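# Cover the cup's mouth with the paper

## Task

Place the paper so it covers the entire opening and rim of the cup, with the cup still upright afterwards.

## Robot and tools

Robot: two arms, left_arm and right_arm, each ending in a parallel two-finger gripper. A gripper's fingers point along its own +z axis and separate along its own y axis. The reported end_effector_position is the spot between the finger pads, about 1 cm short of the tips.

Frames. The scene frame has its origin at table-top height, halfway between the nominal arm bases. +z is up, +x points out over the table, and left_arm is on the +y side; these names do not match image left or right. Calibrated bases: left_arm at (+0.031, +0.241, 0) m, right_arm at (+0.028, -0.367, 0) m, both turned only slightly about z. Reported hand positions, quaternions (wxyz), velocities and targets use the scene frame. Offsets you send use the axes of that arm's current Hand target. Printed poses can be wrong by a few centimetres, and more at long reach.

The row of 14 numbers. Both motion tools take rows of 14 plain numbers, each between -1 and 1, and always for both arms, even if one stays still: dx, dy, dz, rx, ry, rz, opening for left_arm, then the same seven for right_arm. The first six of each arm are an offset, not a pose: a shift from that arm's Hand target at the moment the action or move begins, along the Hand target's own axes. A value of 1.0 equals 0.6 m or 180 degrees; rx, ry, rz form one rotation vector. Every row counts from that same starting Hand target, not from the row before it, so sending the same offset twice moves the hand twice. Six zeros re-request the current Hand target. The opening is absolute: +1 fully open (0.094 m), -1 closed. Sending 0 as opening is a real command, so repeat the present opening to keep a gripper unchanged.

execute_actions(actions, cameras). actions is a list of actions; each action is a table of at most 15 rows, one row per 1/30 s control step. A table with fewer rows repeats its last row until 15 steps are done. Each action lasts 0.5 s. An empty list returns the state plus all camera images. cameras: a list of names, ["all"], [] for none, or null; an unknown name voids the call.

move(target, speed, blend, opening_speed, grip_force, blocking, cameras). target is one 14-number row or a list of up to 15 rows; all rows are offsets from the same starting Hand targets. Grippers travel straight lines and arrive together, within a 10 s cap. speed: m/s, 0.002 to 2.9, default 0.25, one value or one per target; rotation is limited to twice that in rad/s. blend: metres of corner rounding for each intermediate row; 0 means stopping there. opening_speed: rate of opening change per second on the -1..+1 scale, 0.2 or more; use it for gentle closing. grip_force: newtons per finger pad, 10 to 50 (50 is full), one value or one per arm; it stays set, and lower force closes slowly. blocking=false returns after about 0.5 s while the motion goes on. Paths do not avoid obstacles or the other arm. Grippers lag and wander more at high speed, especially with a nearly straight arm. Route around an arm's own base rather than close past it.

wait(seconds 0 to 10, cameras) lets time run with the last commands held. stop(cameras) brakes a running move. zoom_image(camera, region [x0, y0, x1, y1] in pixels, at most 504 by 504) enlarges part of a camera's latest image. finished_scene(scene) ends the scene for good; call nothing else in the same reply.

Reading results. Hand target is the last commanded pose after clipping; the next offsets count from it. The hand often rests a little short of it, up to a few cm from friction or weight, which alone does not mean contact; send the shortfall as an offset. Orientation commands are clipped to within 40 degrees of the measured one at each step. The move line reports how it ended: done (within 10 mm and 2 degrees), off_target, moving, held, fault, plus limits such as paced (pose clipped) or held (steps withheld). grip_measured uses the opening scale and reads a little wide when empty. grip_effort_nm is the gripper motor's averaged effort (negative means closing), not a pad force. Joint torques include the arm's own weight. A MOTOR HOT line warns of heating; at 90 °C that arm folds and stops working. Holding loads, stretched arms and pushing at unreachable poses cause heating.

Cameras: cam_head_left, cam_head_right, cam_high, cam_low, cam_left_wrist, cam_right_wrist, each 896x504. Calibrations are given, but fixed cameras may be off by a couple of degrees and millimetres.

Avoid: knocking over the cup, letting anything fall or end up off the table, releasing things while they are moving, slamming or pushing hard on fixed or heavy objects, and any contact between the two arms or grippers. The clearance check does not protect the grippers from each other. A blocked arm keeps pressing until you command it back past the contact. Move slowly near contact, since faster or deeper targets press harder.

Each tool is called after ">>>" by a JSON object that holds its "op" and its "data", one argument or row to a line.

## Session

>>> {"op": "execute_actions", "data": {
  "actions": []
}}

Scene clock: 0.00 s.
left_arm: end_effector_position=(+0.4355, +0.2455, +0.0978) grip_measured=+1.000 grip_effort_nm=n/a end_effector_quat_wxyz=(+0.586, -0.035, +0.810, +0.013) | right_arm: end_effector_position=(+0.4432, -0.3883, +0.1109) grip_measured=+1.000 grip_effort_nm=n/a end_effector_quat_wxyz=(+0.611, +0.006, +0.791, -0.035)
Joint positions: left_arm=[-0.002 1.577 0.381 0.875 -0.094 -0.053 0.094] | right_arm=[-0.042 1.612 0.4 0.958 0.019 -0.045 0.094]
Joint velocities: within noise
Joint torques (N m): no reading
Heat: left arm: 47 °C; right arm: 41 °C.
Hand target: left_arm +0.4374, +0.2455, +0.1029; +0.591, -0.036, +0.805, +0.013 | right_arm +0.4441, -0.3883, +0.1135; +0.613, +0.006, +0.789, -0.035
Tool commands: left_gripper/opening=+1.0 right_gripper/opening=+1.0

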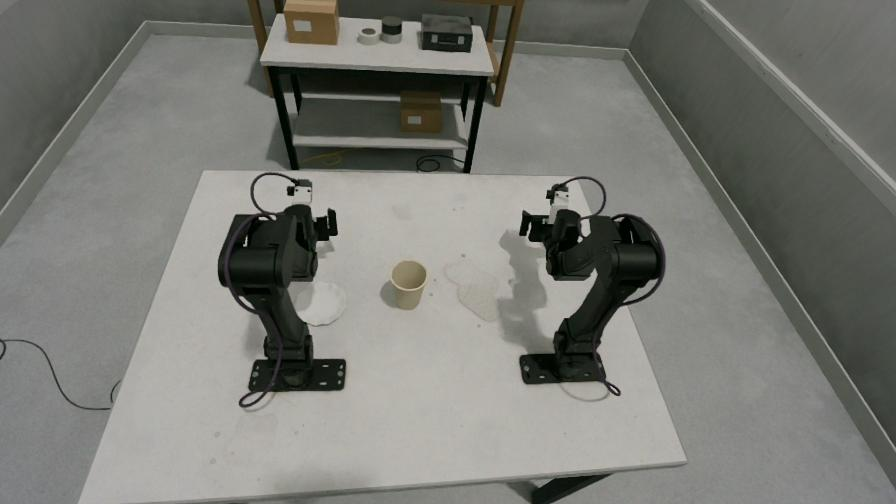

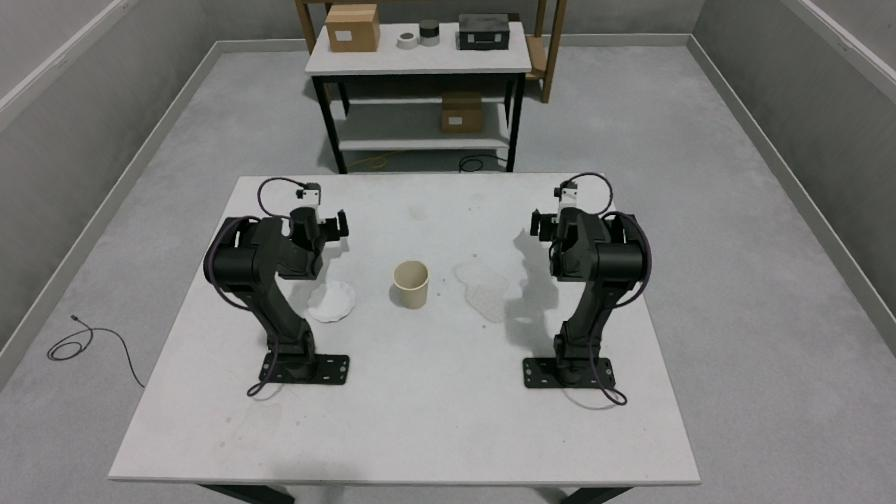

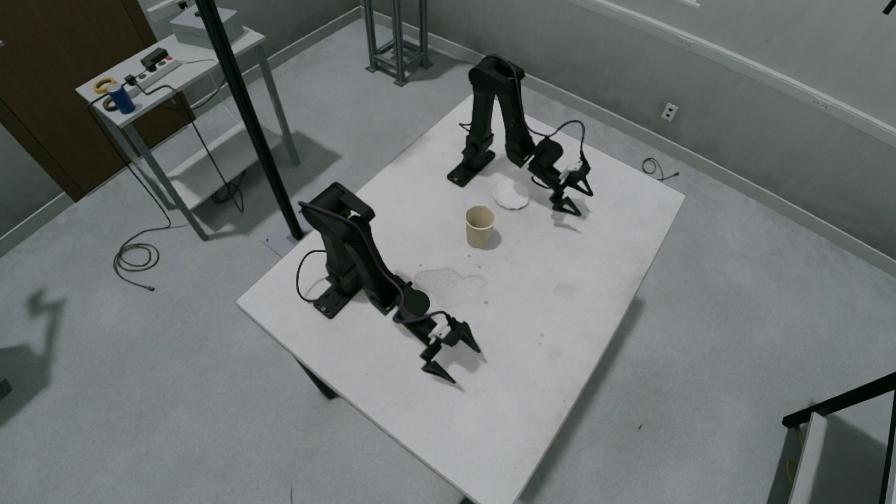

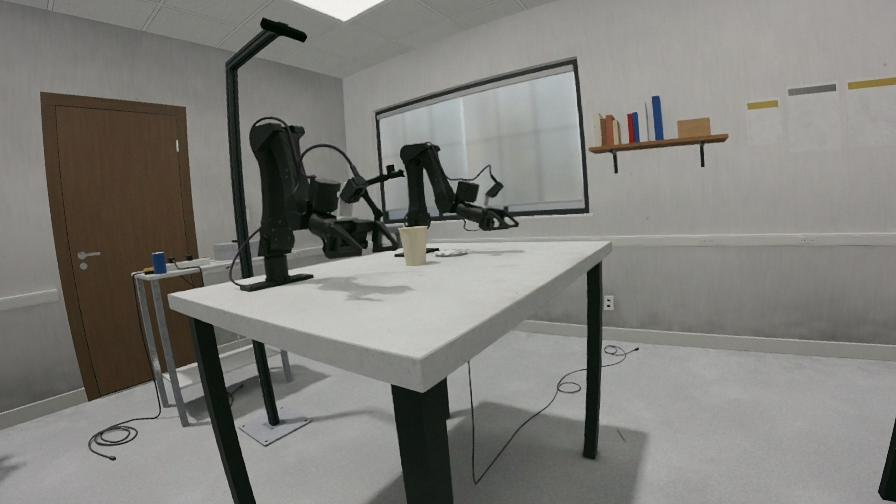

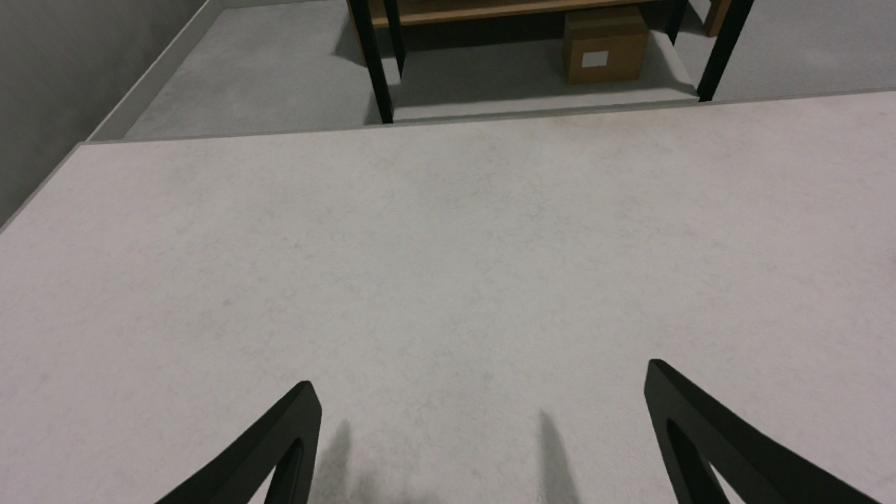

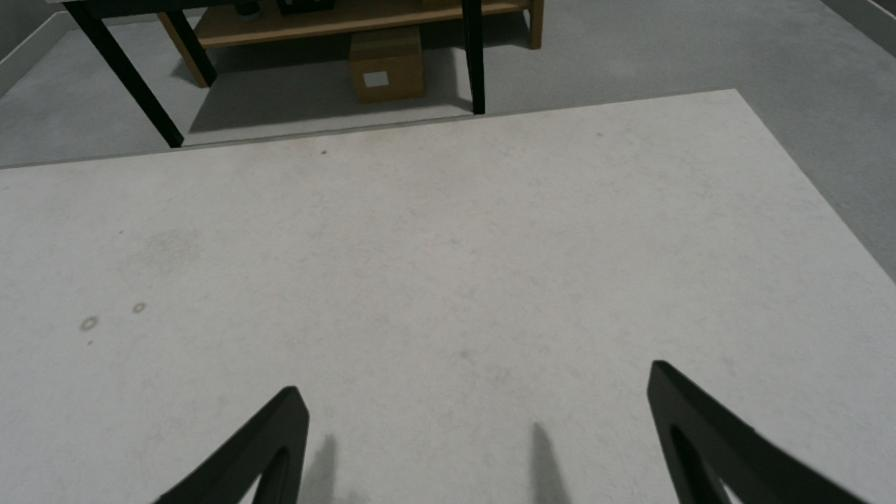

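>>> {"op": "zoom_image", "data": {
  "camera": "cam_head_right",
  "region": [270, 230, 470, 343]
}}

>>> {"op": "zoom_image", "data": {
  "camera": "cam_high",
  "region": [430, 150, 600, 246]
}}

>>> {"op": "zoom_image", "data": {
  "camera": "cam_low",
  "region": [360, 200, 540, 300]
}}

>>> {"op": "zoom_image", "data": {
  "camera": "cam_head_left",
  "region": [260, 230, 460, 343]
}}

Scaled by 2.520 from the camera's 896x504 image, which has a finer 1280x720 frame.

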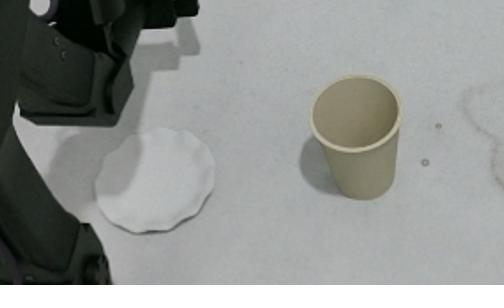

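Scaled by 2.965 from the camera's 896x504 image, which has a finer 1280x720 frame.

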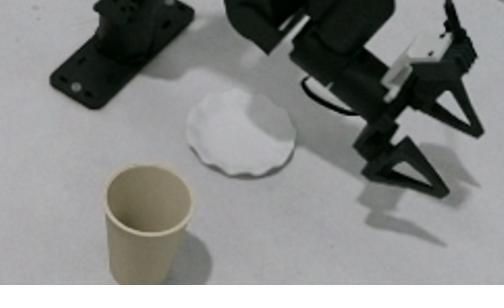

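Scaled by 2.800 from the camera's 896x504 image, which has a finer 1280x720 frame.

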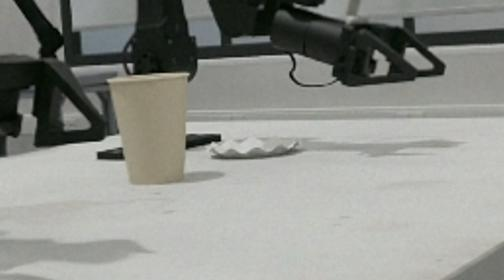

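Scaled by 2.520 from the camera's 896x504 image, which has a finer 1280x720 frame.

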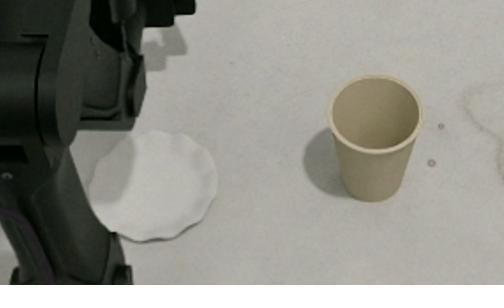

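>>> {"op": "zoom_image", "data": {
  "camera": "cam_high",
  "region": [390, 290, 500, 390]
}}

>>> {"op": "zoom_image", "data": {
  "camera": "cam_left_wrist",
  "region": [130, 340, 500, 504]
}}

>>> {"op": "zoom_image", "data": {
  "camera": "cam_low",
  "region": [300, 170, 440, 270]
}}

>>> {"op": "zoom_image", "data": {
  "camera": "cam_low",
  "region": [400, 230, 500, 275]
}}

Scaled by 4.582 from the camera's 896x504 image, which has a finer 1280x720 frame.

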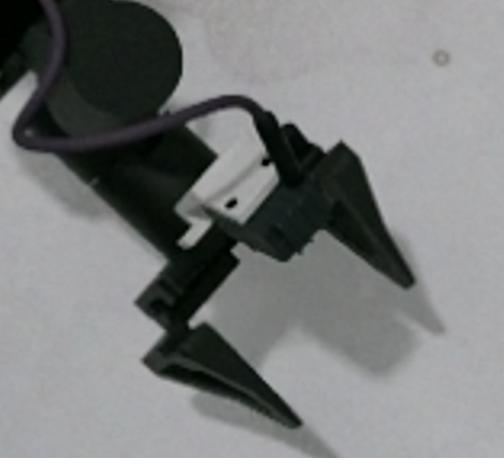

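Scaled by 1.362 from the camera's 896x504 image, which has a finer 1280x720 frame.

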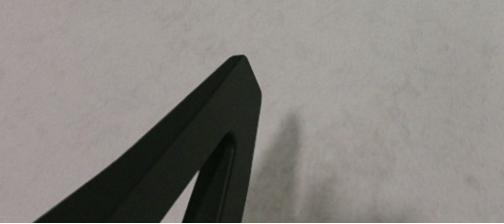

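Scaled by 3.600 from the camera's 896x504 image, which has a finer 1280x720 frame.

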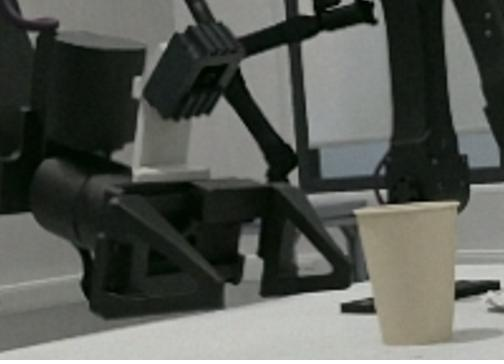

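Scaled by 5.040 from the camera's 896x504 image, which has a finer 1280x720 frame.

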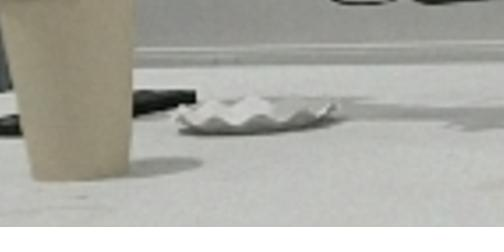

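>>> {"op": "move", "data": {
  "target": [-0.139, -0.054, -0.427, 0, 0.403, 0, 1, 0, 0, 0, 0, 0, 0, 1],
  "speed": 0.4,
  "cameras": ["cam_left_wrist", "cam_high"]
}}

Scene clock: 78.50 s.
left_arm: end_effector_position=(+0.2245, +0.2025, +0.2627) grip_measured=+1.000 grip_effort_nm=0.04 end_effector_quat_wxyz=(+0.177, -0.038, +0.982, -0.048) | right_arm: end_effector_position=(+0.4432, -0.3883, +0.1109) grip_measured=+1.000 grip_effort_nm=-0.01 end_effector_quat_wxyz=(+0.611, +0.006, +0.791, -0.035)
Joint positions: left_arm=[-0.158 1.096 1.459 -1.564 0.013 -0.269 0.094] | right_arm=[-0.042 1.612 0.4 0.958 0.019 -0.045 0.094]
Joint torques (N m): left_arm=[-0.69 -1.09 4.82 1.1 0.06 -0.09] | right_arm=[0.05 -6.65 6.19 1.98 -0.01 -0.01]
Heat: left arm: 47 °C; right arm: 41 °C.
Hand target: left_arm +0.2207, +0.2006, +0.2601; +0.000, -0.036, +0.999, -0.011 | right_arm +0.4441, -0.3883, +0.1135; +0.613, +0.006, +0.789, -0.035
Off the commanded pose: left_arm 0.005 m, 21 deg | right_arm 0.003 m, 0 deg.
joint sent to its limit (left arm) — joint 4 (wrist pitch), lower limit. The joint targets are off in orientation, not in position.
move: off_target (left_arm)
camera_calibration:
cam_left_wrist: T_world_to_cam=[[-0.0394962, -0.998359, 0.0414762, 0.210063], [-0.981791, 0.0464927, 0.184187, 0.207829], [-0.185813, -0.0334463, -0.982016, 0.421833], [0, 0, 0, 1]] pos_world=[0.290723, 0.214164, 0.367255]
Images, in order (width x height): cam_high 896x504, cam_left_wrist 896x504.

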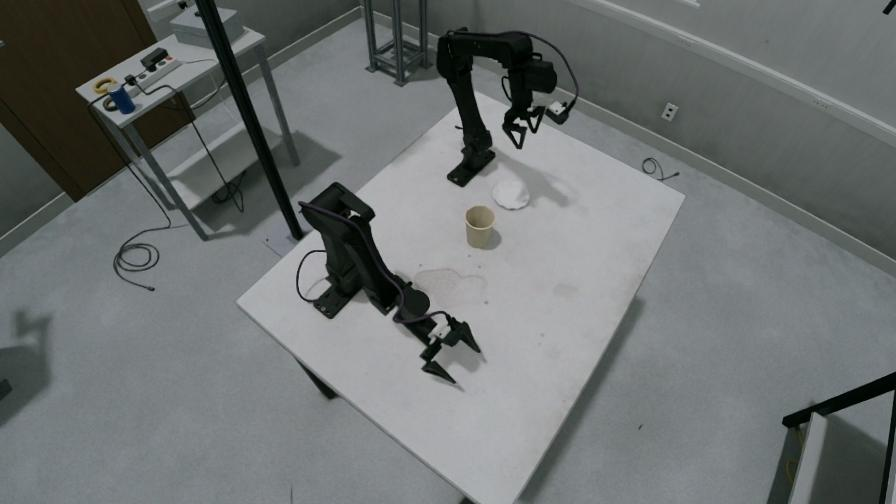

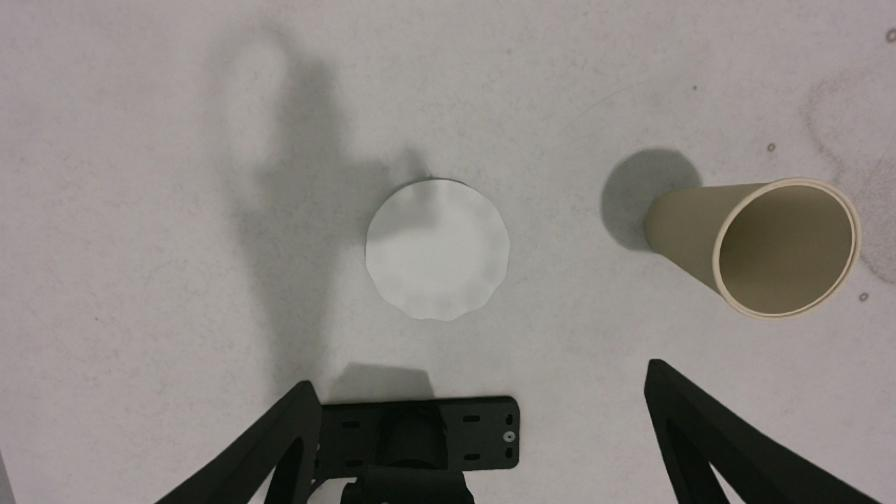

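>>> {"op": "zoom_image", "data": {
  "camera": "cam_left_wrist",
  "region": [340, 160, 540, 340]
}}

Scaled by 2.520 from the camera's 896x504 image, which has a finer 1280x720 frame.

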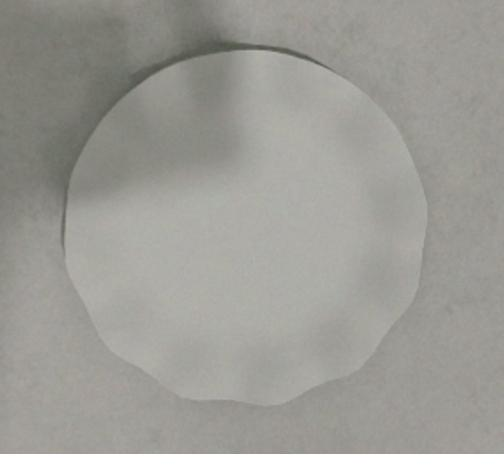

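>>> {"op": "move", "data": {
  "target": [-0.0218, 0.2347, 0.178, 0.2984, 0.011, 0.0211, -0.36, 0, 0, 0, 0, 0, 0, 1],
  "speed": 0.3,
  "cameras": ["cam_left_wrist", "cam_high"]
}}

Scene clock: 147.93 s.
left_arm: end_effector_position=(+0.2209, +0.3402, +0.1456) grip_measured=-0.358 grip_effort_nm=-0.07 end_effector_quat_wxyz=(+0.116, -0.067, +0.946, -0.294) | right_arm: end_effector_position=(+0.4432, -0.3883, +0.1109) grip_measured=+1.000 grip_effort_nm=-0.01 end_effector_quat_wxyz=(+0.611, +0.006, +0.791, -0.035)
Joint positions: left_arm=[0.968 1.557 1.211 -1.565 0.557 0.894 0.03] | right_arm=[-0.042 1.612 0.4 0.958 0.019 -0.045 0.094]
Joint torques (N m): left_arm=[0.13 -4.83 6.43 -0.26 0.47 0.11] | right_arm=[0.05 -6.65 6.19 1.98 -0.01 -0.02]
Heat: left arm: 45 °C; right arm: 41 °C.
Hand target: left_arm +0.2237, +0.3397, +0.1502; +0.000, +0.000, +0.887, -0.462 | right_arm +0.4441, -0.3883, +0.1135; +0.613, +0.006, +0.789, -0.035
Off the commanded pose: left_arm 0.005 m, 26 deg | right_arm 0.003 m, 0 deg.
joint sent to its limit (left arm) — joint 4 (wrist pitch), lower limit. The joint targets are off in orientation, not in position.
move: off_target (left_arm)
camera_calibration:
cam_left_wrist: T_world_to_cam=[[-0.044207, -0.849759, 0.525314, 0.232401], [-0.958672, 0.184017, 0.216994, 0.162828], [-0.28106, -0.494011, -0.822775, 0.465234], [0, 0, 0, 1]] pos_world=[0.297131, 0.397352, 0.225367]
Images, in order (width x height): cam_high 896x504, cam_left_wrist 896x504.

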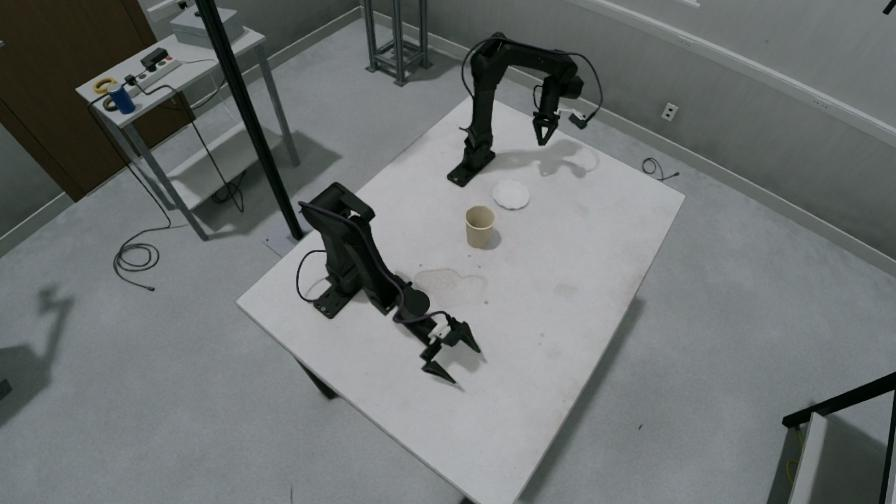

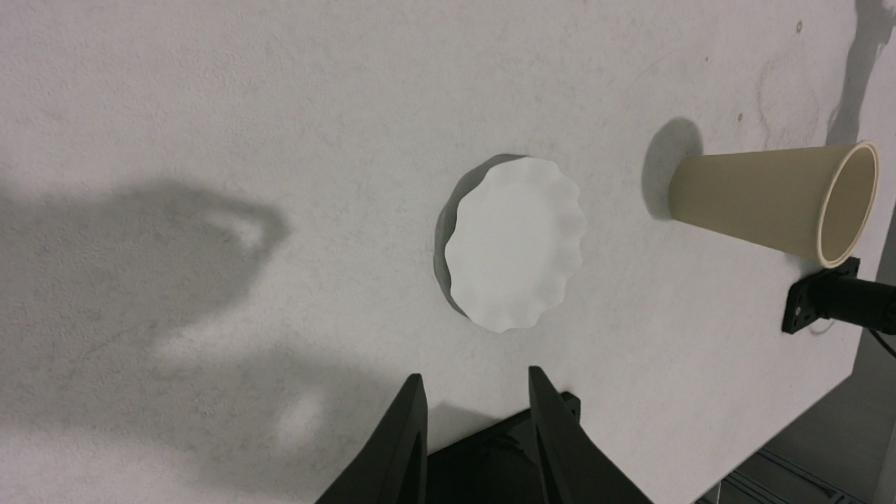

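>>> {"op": "move", "data": {
  "target": [0, 0.1228, 0.1158, 0, 0, 0, -0.36, 0, 0, 0, 0, 0, 0, 1],
  "speed": 0.2,
  "cameras": ["cam_left_wrist", "cam_low"]
}}

Scene clock: 158.70 s.
left_arm: end_effector_position=(+0.2181, +0.3213, +0.0530) grip_measured=-0.358 grip_effort_nm=-0.07 end_effector_quat_wxyz=(-0.010, -0.012, +0.884, -0.468) | right_arm: end_effector_position=(+0.4432, -0.3883, +0.1109) grip_measured=+1.000 grip_effort_nm=-0.01 end_effector_quat_wxyz=(+0.611, +0.006, +0.791, -0.035)
Joint positions: left_arm=[0.911 2.073 1.198 -1.547 0.55 1.108 0.03] | right_arm=[-0.042 1.612 0.4 0.958 0.019 -0.045 0.094]
Joint torques (N m): left_arm=[-0.61 -7.01 5.39 -0.95 0.22 0.13] | right_arm=[0.05 -6.64 6.17 1.98 -0.01 -0.02]
Heat: left arm: 45 °C; right arm: 42 °C.
Hand target: left_arm +0.2238, +0.3250, +0.0499; +0.000, +0.000, +0.887, -0.462 | right_arm +0.4441, -0.3883, +0.1135; +0.613, +0.006, +0.789, -0.035
Off the commanded pose: left_arm 0.007 m, 2 deg | right_arm 0.003 m, 0 deg.
move: done
camera_calibration:
cam_left_wrist: T_world_to_cam=[[-0.0840823, -0.582258, 0.808644, 0.172548], [-0.84843, 0.467428, 0.248349, 0.0669499], [-0.522587, -0.665196, -0.533308, 0.471374], [0, 0, 0, 1]] pos_world=[0.317644, 0.38273, 0.0952306]
Images, in order (width x height): cam_low 896x504, cam_left_wrist 896x504.

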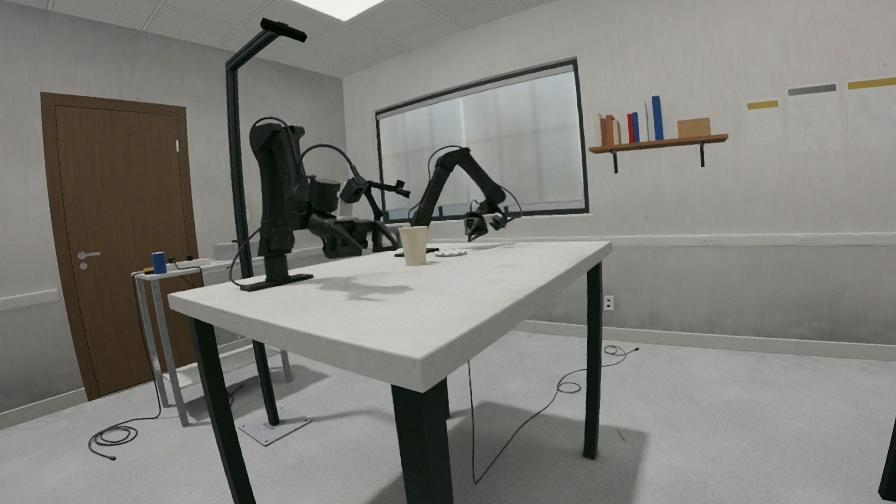

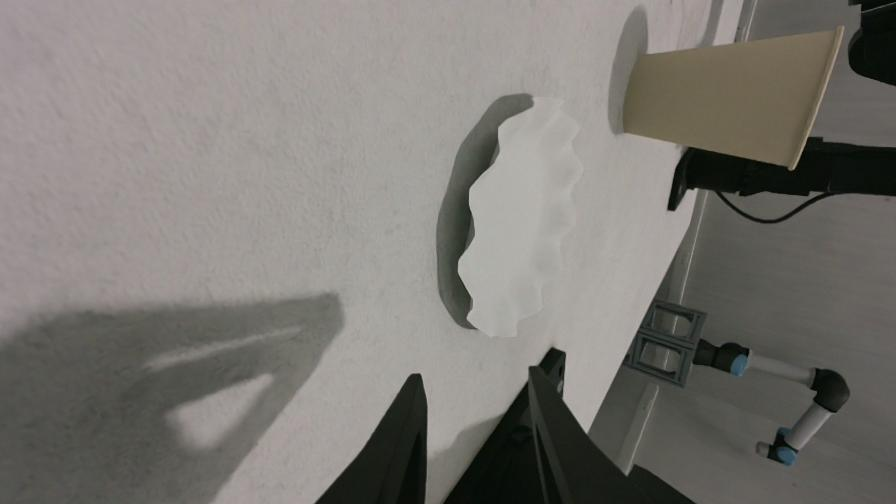

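>>> {"op": "zoom_image", "data": {
  "camera": "cam_left_wrist",
  "region": [380, 80, 620, 400]
}}

Scaled by 1.575 from the camera's 896x504 image, which has a finer 1280x720 frame.

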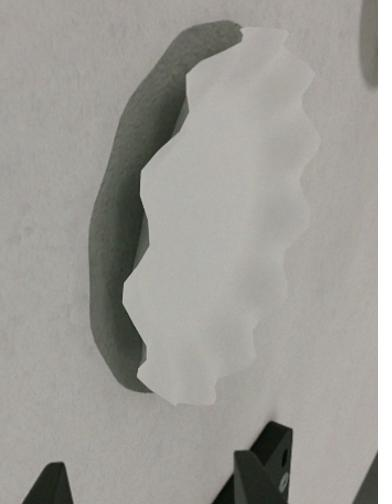

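>>> {"op": "move", "data": {
  "target": [0.0, 0.0116, 0.059, 0, 0, 0, -0.36, 0, 0, 0, 0, 0, 0, 1],
  "speed": 0.1,
  "cameras": ["cam_left_wrist"]
}}

Scene clock: 170.63 s.
left_arm: end_effector_position=(+0.2215, +0.3035, +0.0281) grip_measured=-0.358 grip_effort_nm=-0.08 end_effector_quat_wxyz=(-0.007, +0.000, +0.890, -0.456) | right_arm: end_effector_position=(+0.4432, -0.3883, +0.1109) grip_measured=+1.000 grip_effort_nm=-0.01 end_effector_quat_wxyz=(+0.611, +0.006, +0.791, -0.035)
Joint positions: left_arm=[0.853 2.073 1.103 -1.403 0.575 1.073 0.03] | right_arm=[-0.042 1.612 0.4 0.958 0.019 -0.045 0.094]
Joint torques (N m): left_arm=[-0.47 -6.67 2.21 -0.8 0.39 0.03] | right_arm=[0.05 -6.65 6.17 1.98 -0.01 -0.02]
Heat: left arm: 45 °C; right arm: 42 °C.
Hand target: left_arm +0.2238, +0.3001, +0.0239; +0.000, +0.000, +0.887, -0.462 | right_arm +0.4441, -0.3883, +0.1135; +0.613, +0.006, +0.789, -0.035
Off the commanded pose: left_arm 0.006 m, 1 deg | right_arm 0.003 m, 0 deg.
move: done
camera_calibration:
cam_left_wrist: T_world_to_cam=[[-0.109235, -0.60137, 0.791468, 0.194372], [-0.843567, 0.477261, 0.246205, 0.0803233], [-0.525797, -0.640762, -0.55943, 0.442016], [0, 0, 0, 1]] pos_world=[0.321401, 0.361781, 0.0736614]
Images, in order (width x height): cam_left_wrist 896x504.

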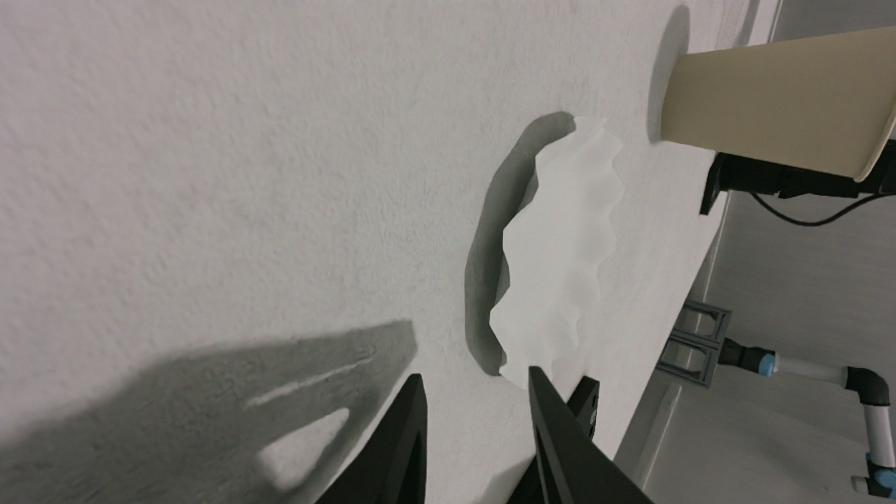

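>>> {"op": "move", "data": {
  "target": [
    [0.0063, -0.0103, 0.0275, 0, 0, 0, -0.36, 0, 0, 0, 0, 0, 0, 1],
    [0.0063, -0.0367, 0.0651, 0, 0, 0, -0.36, 0, 0, 0, 0, 0, 0, 1]
  ],
  "speed": 0.05,
  "blend": [0.01, 0],
  "cameras": ["cam_left_wrist", "cam_low"]
}}

Scene clock: 182.33 s.
left_arm: end_effector_position=(+0.2147, +0.2559, +0.0194) grip_measured=-0.358 grip_effort_nm=-0.07 end_effector_quat_wxyz=(-0.021, -0.007, +0.883, -0.469) | right_arm: end_effector_position=(+0.4432, -0.3883, +0.1109) grip_measured=+1.000 grip_effort_nm=-0.01 end_effector_quat_wxyz=(+0.611, +0.006, +0.791, -0.035)
Joint positions: left_arm=[0.741 2.011 0.931 -1.279 0.653 0.975 0.03] | right_arm=[-0.042 1.612 0.4 0.958 0.019 -0.045 0.094]
Joint torques (N m): left_arm=[-0.51 -8.65 1.8 -0.67 0.42 0.03] | right_arm=[0.08 -6.65 6.17 1.98 -0.01 -0.02]
Heat: left arm: 44 °C; right arm: 42 °C.
Hand target: left_arm +0.2201, +0.2554, +0.0195; +0.000, +0.000, +0.887, -0.462 | right_arm +0.4441, -0.3883, +0.1135; +0.613, +0.006, +0.789, -0.035
Off the commanded pose: left_arm 0.005 m, 3 deg | right_arm 0.003 m, 0 deg.
move: off_target (left_arm); blend cut to 0.009 m at target 1
camera_calibration:
cam_left_wrist: T_world_to_cam=[[-0.0832675, -0.579014, 0.811055, 0.16029], [-0.835117, 0.484621, 0.260234, 0.0955215], [-0.543733, -0.655657, -0.523897, 0.409997], [0, 0, 0, 1]] pos_world=[0.316048, 0.315336, 0.0599347]
Images, in order (width x height): cam_low 896x504, cam_left_wrist 896x504.

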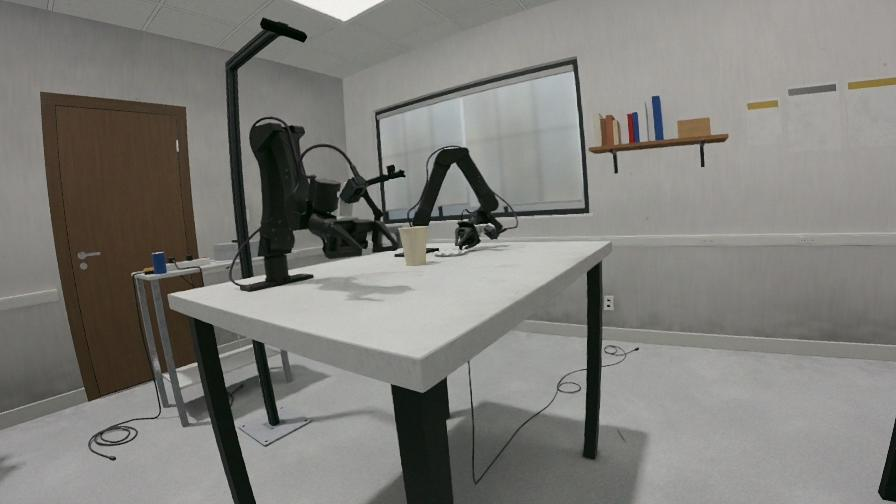

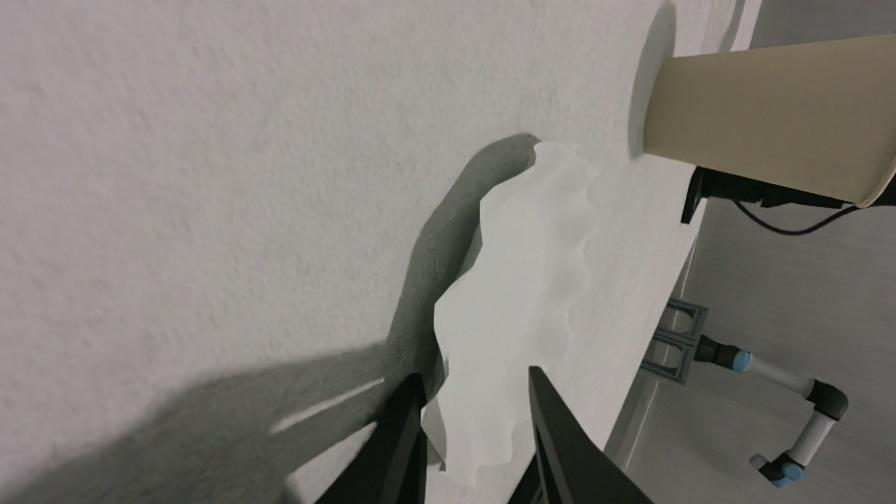

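>>> {"op": "zoom_image", "data": {
  "camera": "cam_left_wrist",
  "region": [360, 320, 620, 504]
}}

>>> {"op": "zoom_image", "data": {
  "camera": "cam_low",
  "region": [400, 190, 530, 275]
}}

Scaled by 1.938 from the camera's 896x504 image, which has a finer 1280x720 frame.

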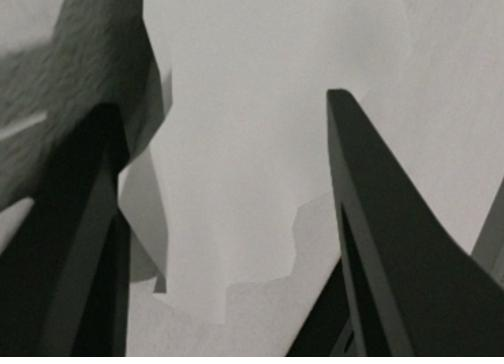

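Scaled by 3.877 from the camera's 896x504 image, which has a finer 1280x720 frame.

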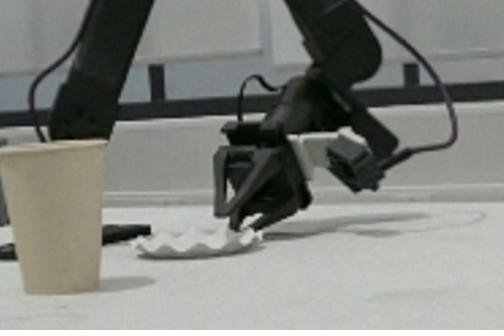

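>>> {"op": "move", "data": {
  "target": [0, 0, 0, 0, 0, 0, -1, 0, 0, 0, 0, 0, 0, 1],
  "grip_force": [20, 50],
  "cameras": ["cam_left_wrist"]
}}

Scene clock: 194.60 s.
left_arm: end_effector_position=(+0.2157, +0.2567, +0.0182) grip_measured=-0.994 grip_effort_nm=-0.26 end_effector_quat_wxyz=(-0.019, -0.006, +0.884, -0.467) | right_arm: end_effector_position=(+0.4432, -0.3883, +0.1109) grip_measured=+1.000 grip_effort_nm=-0.01 end_effector_quat_wxyz=(+0.611, +0.006, +0.791, -0.035)
Joint positions: left_arm=[0.741 2.011 0.931 -1.271 0.653 0.974 0] | right_arm=[-0.042 1.612 0.4 0.958 0.019 -0.045 0.094]
Joint torques (N m): left_arm=[-0.49 -8.69 1.77 -0.73 0.43 0.01] | right_arm=[0.06 -6.64 6.17 1.98 0 -0.02]
Heat: left arm: 43 °C; right arm: 42 °C.
Hand target: left_arm +0.2200, +0.2554, +0.0195; +0.000, +0.000, +0.887, -0.462 | right_arm +0.4441, -0.3883, +0.1135; +0.613, +0.006, +0.789, -0.035
Off the commanded pose: left_arm 0.005 m, 2 deg | right_arm 0.003 m, 0 deg.
grip_force (N): 20, 50
move: done
camera_calibration:
cam_left_wrist: T_world_to_cam=[[-0.086982, -0.583173, 0.807678, 0.16369], [-0.836916, 0.482553, 0.258291, 0.097185], [-0.540376, -0.653492, -0.53004, 0.40931], [0, 0, 0, 1]] pos_world=[0.316755, 0.316044, 0.0596396]
Images, in order (width x height): cam_left_wrist 896x504.

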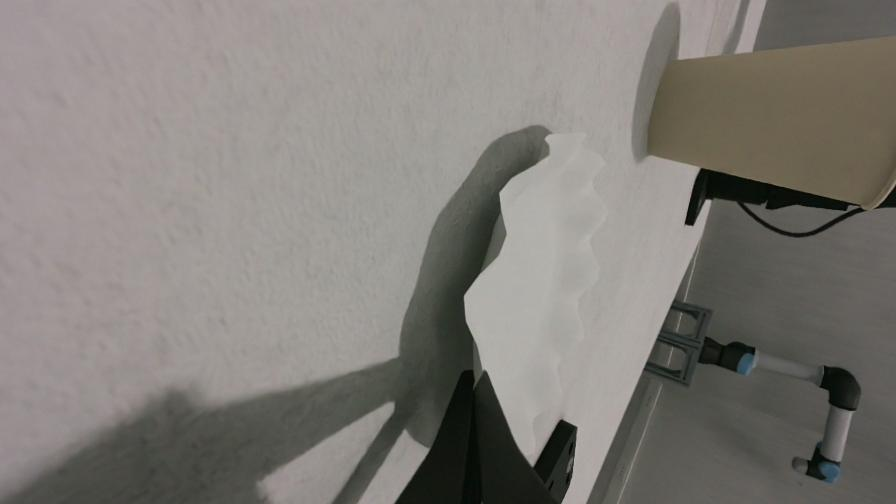

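>>> {"op": "move", "data": {
  "target": [0, -0.0683, -0.0478, 0, 0, 0, -1, 0, 0, 0, 0, 0, 0, 1],
  "speed": 0.1,
  "cameras": ["cam_left_wrist", "cam_low", "cam_head_right"]
}}

Scene clock: 203.53 s.
left_arm: end_effector_position=(+0.2129, +0.2539, +0.0625) grip_measured=-0.994 grip_effort_nm=-0.26 end_effector_quat_wxyz=(-0.016, -0.006, +0.885, -0.465) | right_arm: end_effector_position=(+0.4432, -0.3883, +0.1109) grip_measured=+1.000 grip_effort_nm=-0.01 end_effector_quat_wxyz=(+0.611, +0.006, +0.791, -0.035)
Joint positions: left_arm=[0.741 1.869 0.961 -1.437 0.655 0.973 0] | right_arm=[-0.042 1.612 0.4 0.958 0.019 -0.045 0.094]
Joint torques (N m): left_arm=[-0.47 -7.71 5.71 -1.08 0.4 0.02] | right_arm=[0.06 -6.65 6.17 1.98 -0.01 -0.02]
Heat: left arm: 43 °C; right arm: 42 °C.
Hand target: left_arm +0.2200, +0.2554, +0.0696; +0.000, +0.000, +0.887, -0.462 | right_arm +0.4441, -0.3883, +0.1135; +0.613, +0.006, +0.789, -0.035
Off the commanded pose: left_arm 0.010 m, 2 deg | right_arm 0.003 m, 0 deg.
grip_force (N): 20, 50
move: done
camera_calibration:
cam_left_wrist: T_world_to_cam=[[-0.0904316, -0.586551, 0.804848, 0.127858], [-0.839379, 0.479822, 0.25537, 0.0861807], [-0.535972, -0.652479, -0.53573, 0.428681], [0, 0, 0, 1]] pos_world=[0.313662, 0.313349, 0.104743]
Images, in order (width x height): cam_head_right 896x504, cam_low 896x504, cam_left_wrist 896x504.

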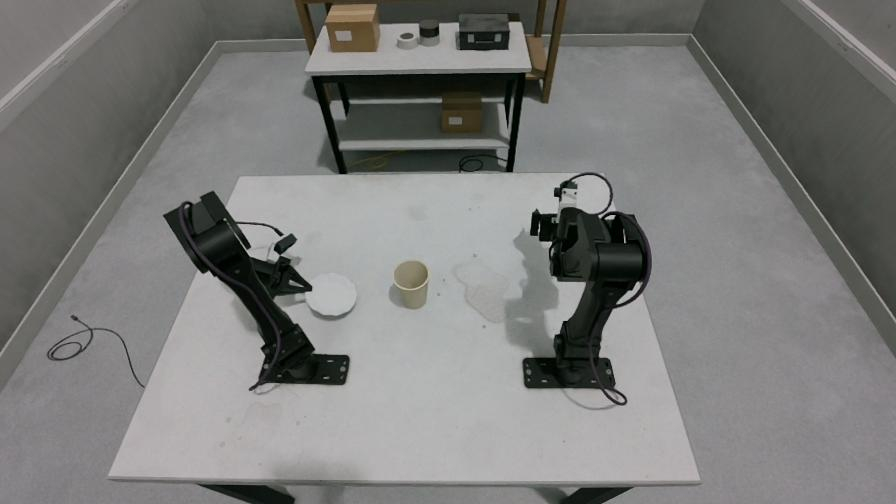

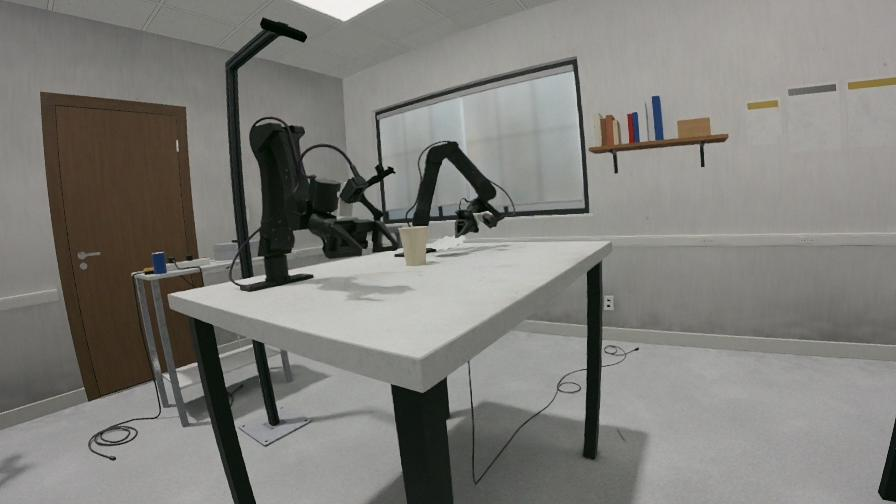

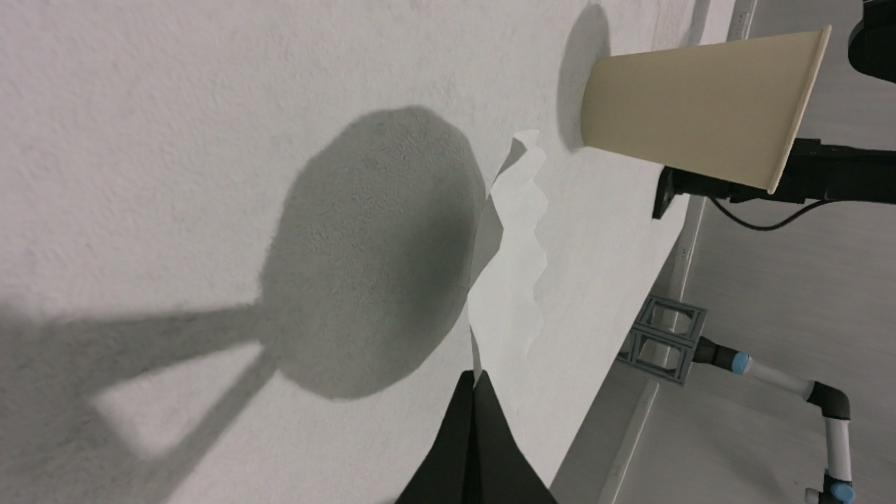

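>>> {"op": "zoom_image", "data": {
  "camera": "cam_head_right",
  "region": [250, 220, 450, 333]
}}

>>> {"op": "zoom_image", "data": {
  "camera": "cam_low",
  "region": [390, 190, 520, 275]
}}

Scaled by 2.520 from the camera's 896x504 image, which has a finer 1280x720 frame.

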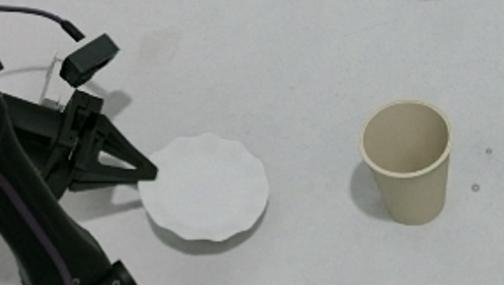

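Scaled by 3.877 from the camera's 896x504 image, which has a finer 1280x720 frame.

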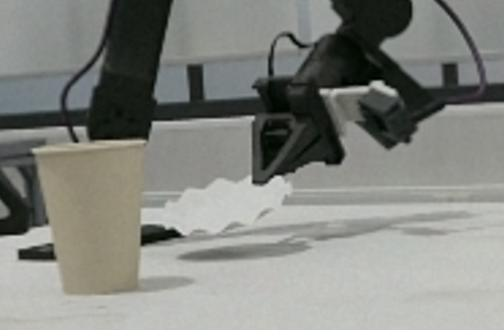

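>>> {"op": "move", "data": {
  "target": [
    [-0.0067, -0.1887, 0.0213, 0.0944, 0, 0, -1, 0, 0, 0, 0, 0, 0, 1],
    [-0.0217, -0.3155, 0.1879, 0.0944, 0, 0, -1, 0, 0, 0, 0, 0, 0, 1]
  ],
  "speed": 0.15,
  "blend": [0.03, 0],
  "cameras": ["cam_left_wrist", "cam_head_left", "cam_head_right", "cam_high", "cam_low"]
}}

Scene clock: 242.27 s.
left_arm: end_effector_position=(+0.2366, +0.0564, +0.1587) grip_measured=-0.994 grip_effort_nm=-0.26 end_effector_quat_wxyz=(-0.009, -0.012, +0.812, -0.584) | right_arm: end_effector_position=(+0.4432, -0.3883, +0.1109) grip_measured=+1.000 grip_effort_nm=-0.01 end_effector_quat_wxyz=(+0.611, +0.006, +0.791, -0.035)
Joint positions: left_arm=[-0.04 1.328 0.723 -0.76 1.239 -0.249 0] | right_arm=[-0.042 1.612 0.4 0.958 0.019 -0.045 0.094]
Joint torques (N m): left_arm=[-0.72 -5.08 4.56 1.07 0.54 0.02] | right_arm=[0.06 -6.65 6.17 1.98 -0.01 -0.02]
Heat: left arm: 43 °C; right arm: 43 °C.
Hand target: left_arm +0.2331, +0.0545, +0.1600; +0.001, +0.000, +0.809, -0.588 | right_arm +0.4441, -0.3883, +0.1135; +0.613, +0.006, +0.789, -0.035
Off the commanded pose: left_arm 0.004 m, 2 deg | right_arm 0.003 m, 0 deg.
grip_force (N): 20, 50
move: done
camera_calibration:
cam_left_wrist: T_world_to_cam=[[-0.0832567, -0.343961, 0.935286, -0.0992882], [-0.851434, 0.512234, 0.112587, 0.199997], [-0.517811, -0.786961, -0.335507, 0.335497], [0, 0, 0, 1]] pos_world=[0.335742, 0.127426, 0.182907]
Images, in order (width x height): cam_head_left 896x504, cam_head_right 896x504, cam_high 896x504, cam_low 896x504, cam_left_wrist 896x504.

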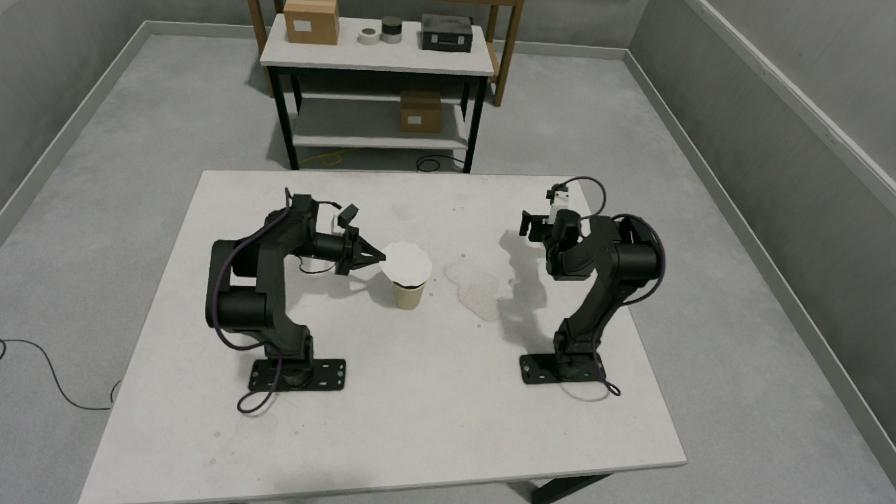

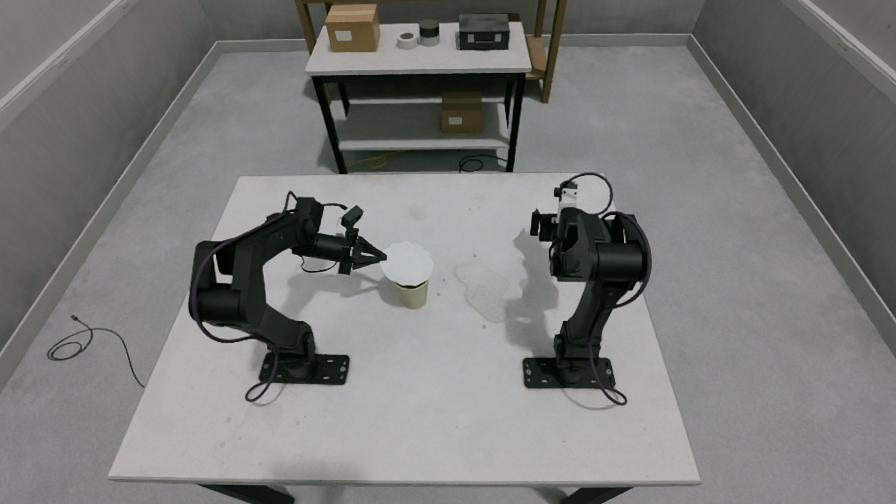

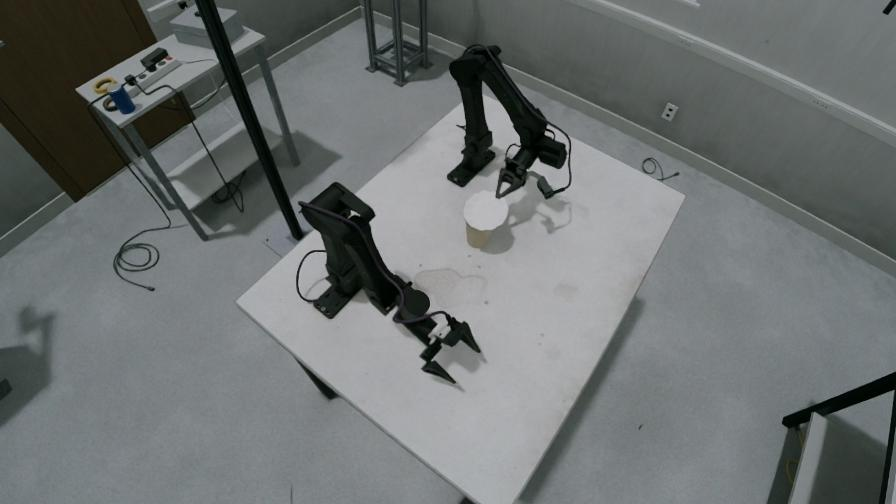

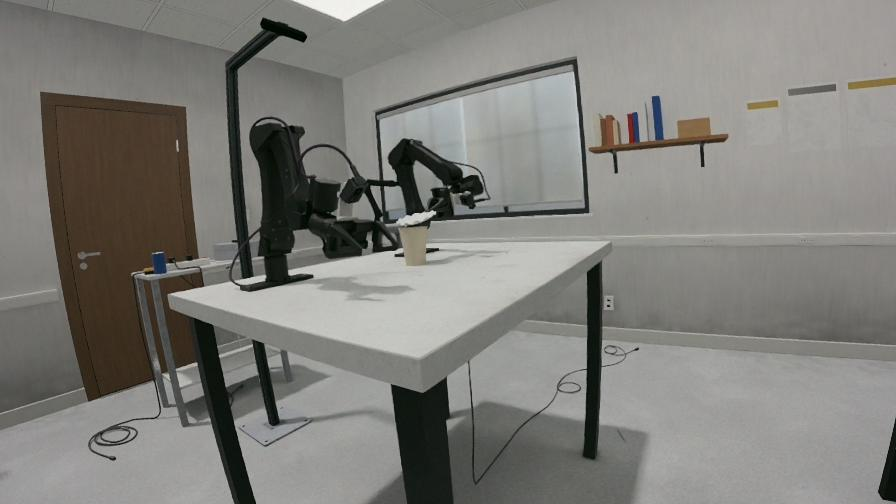

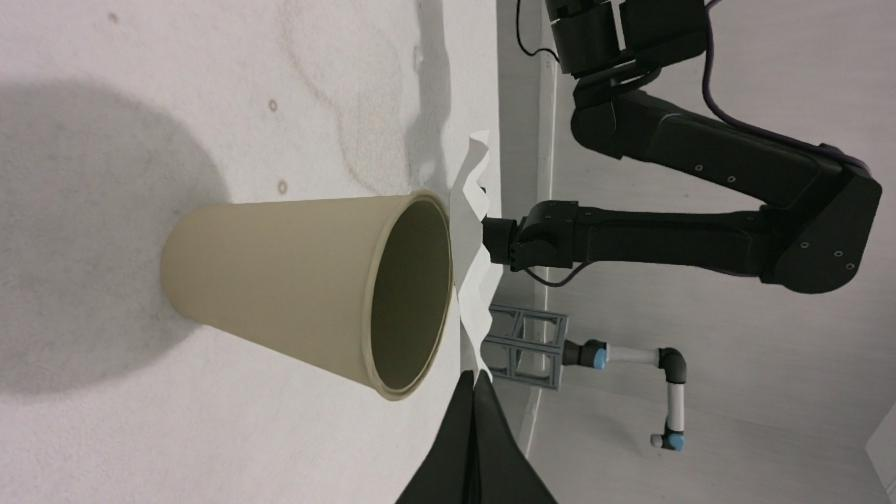

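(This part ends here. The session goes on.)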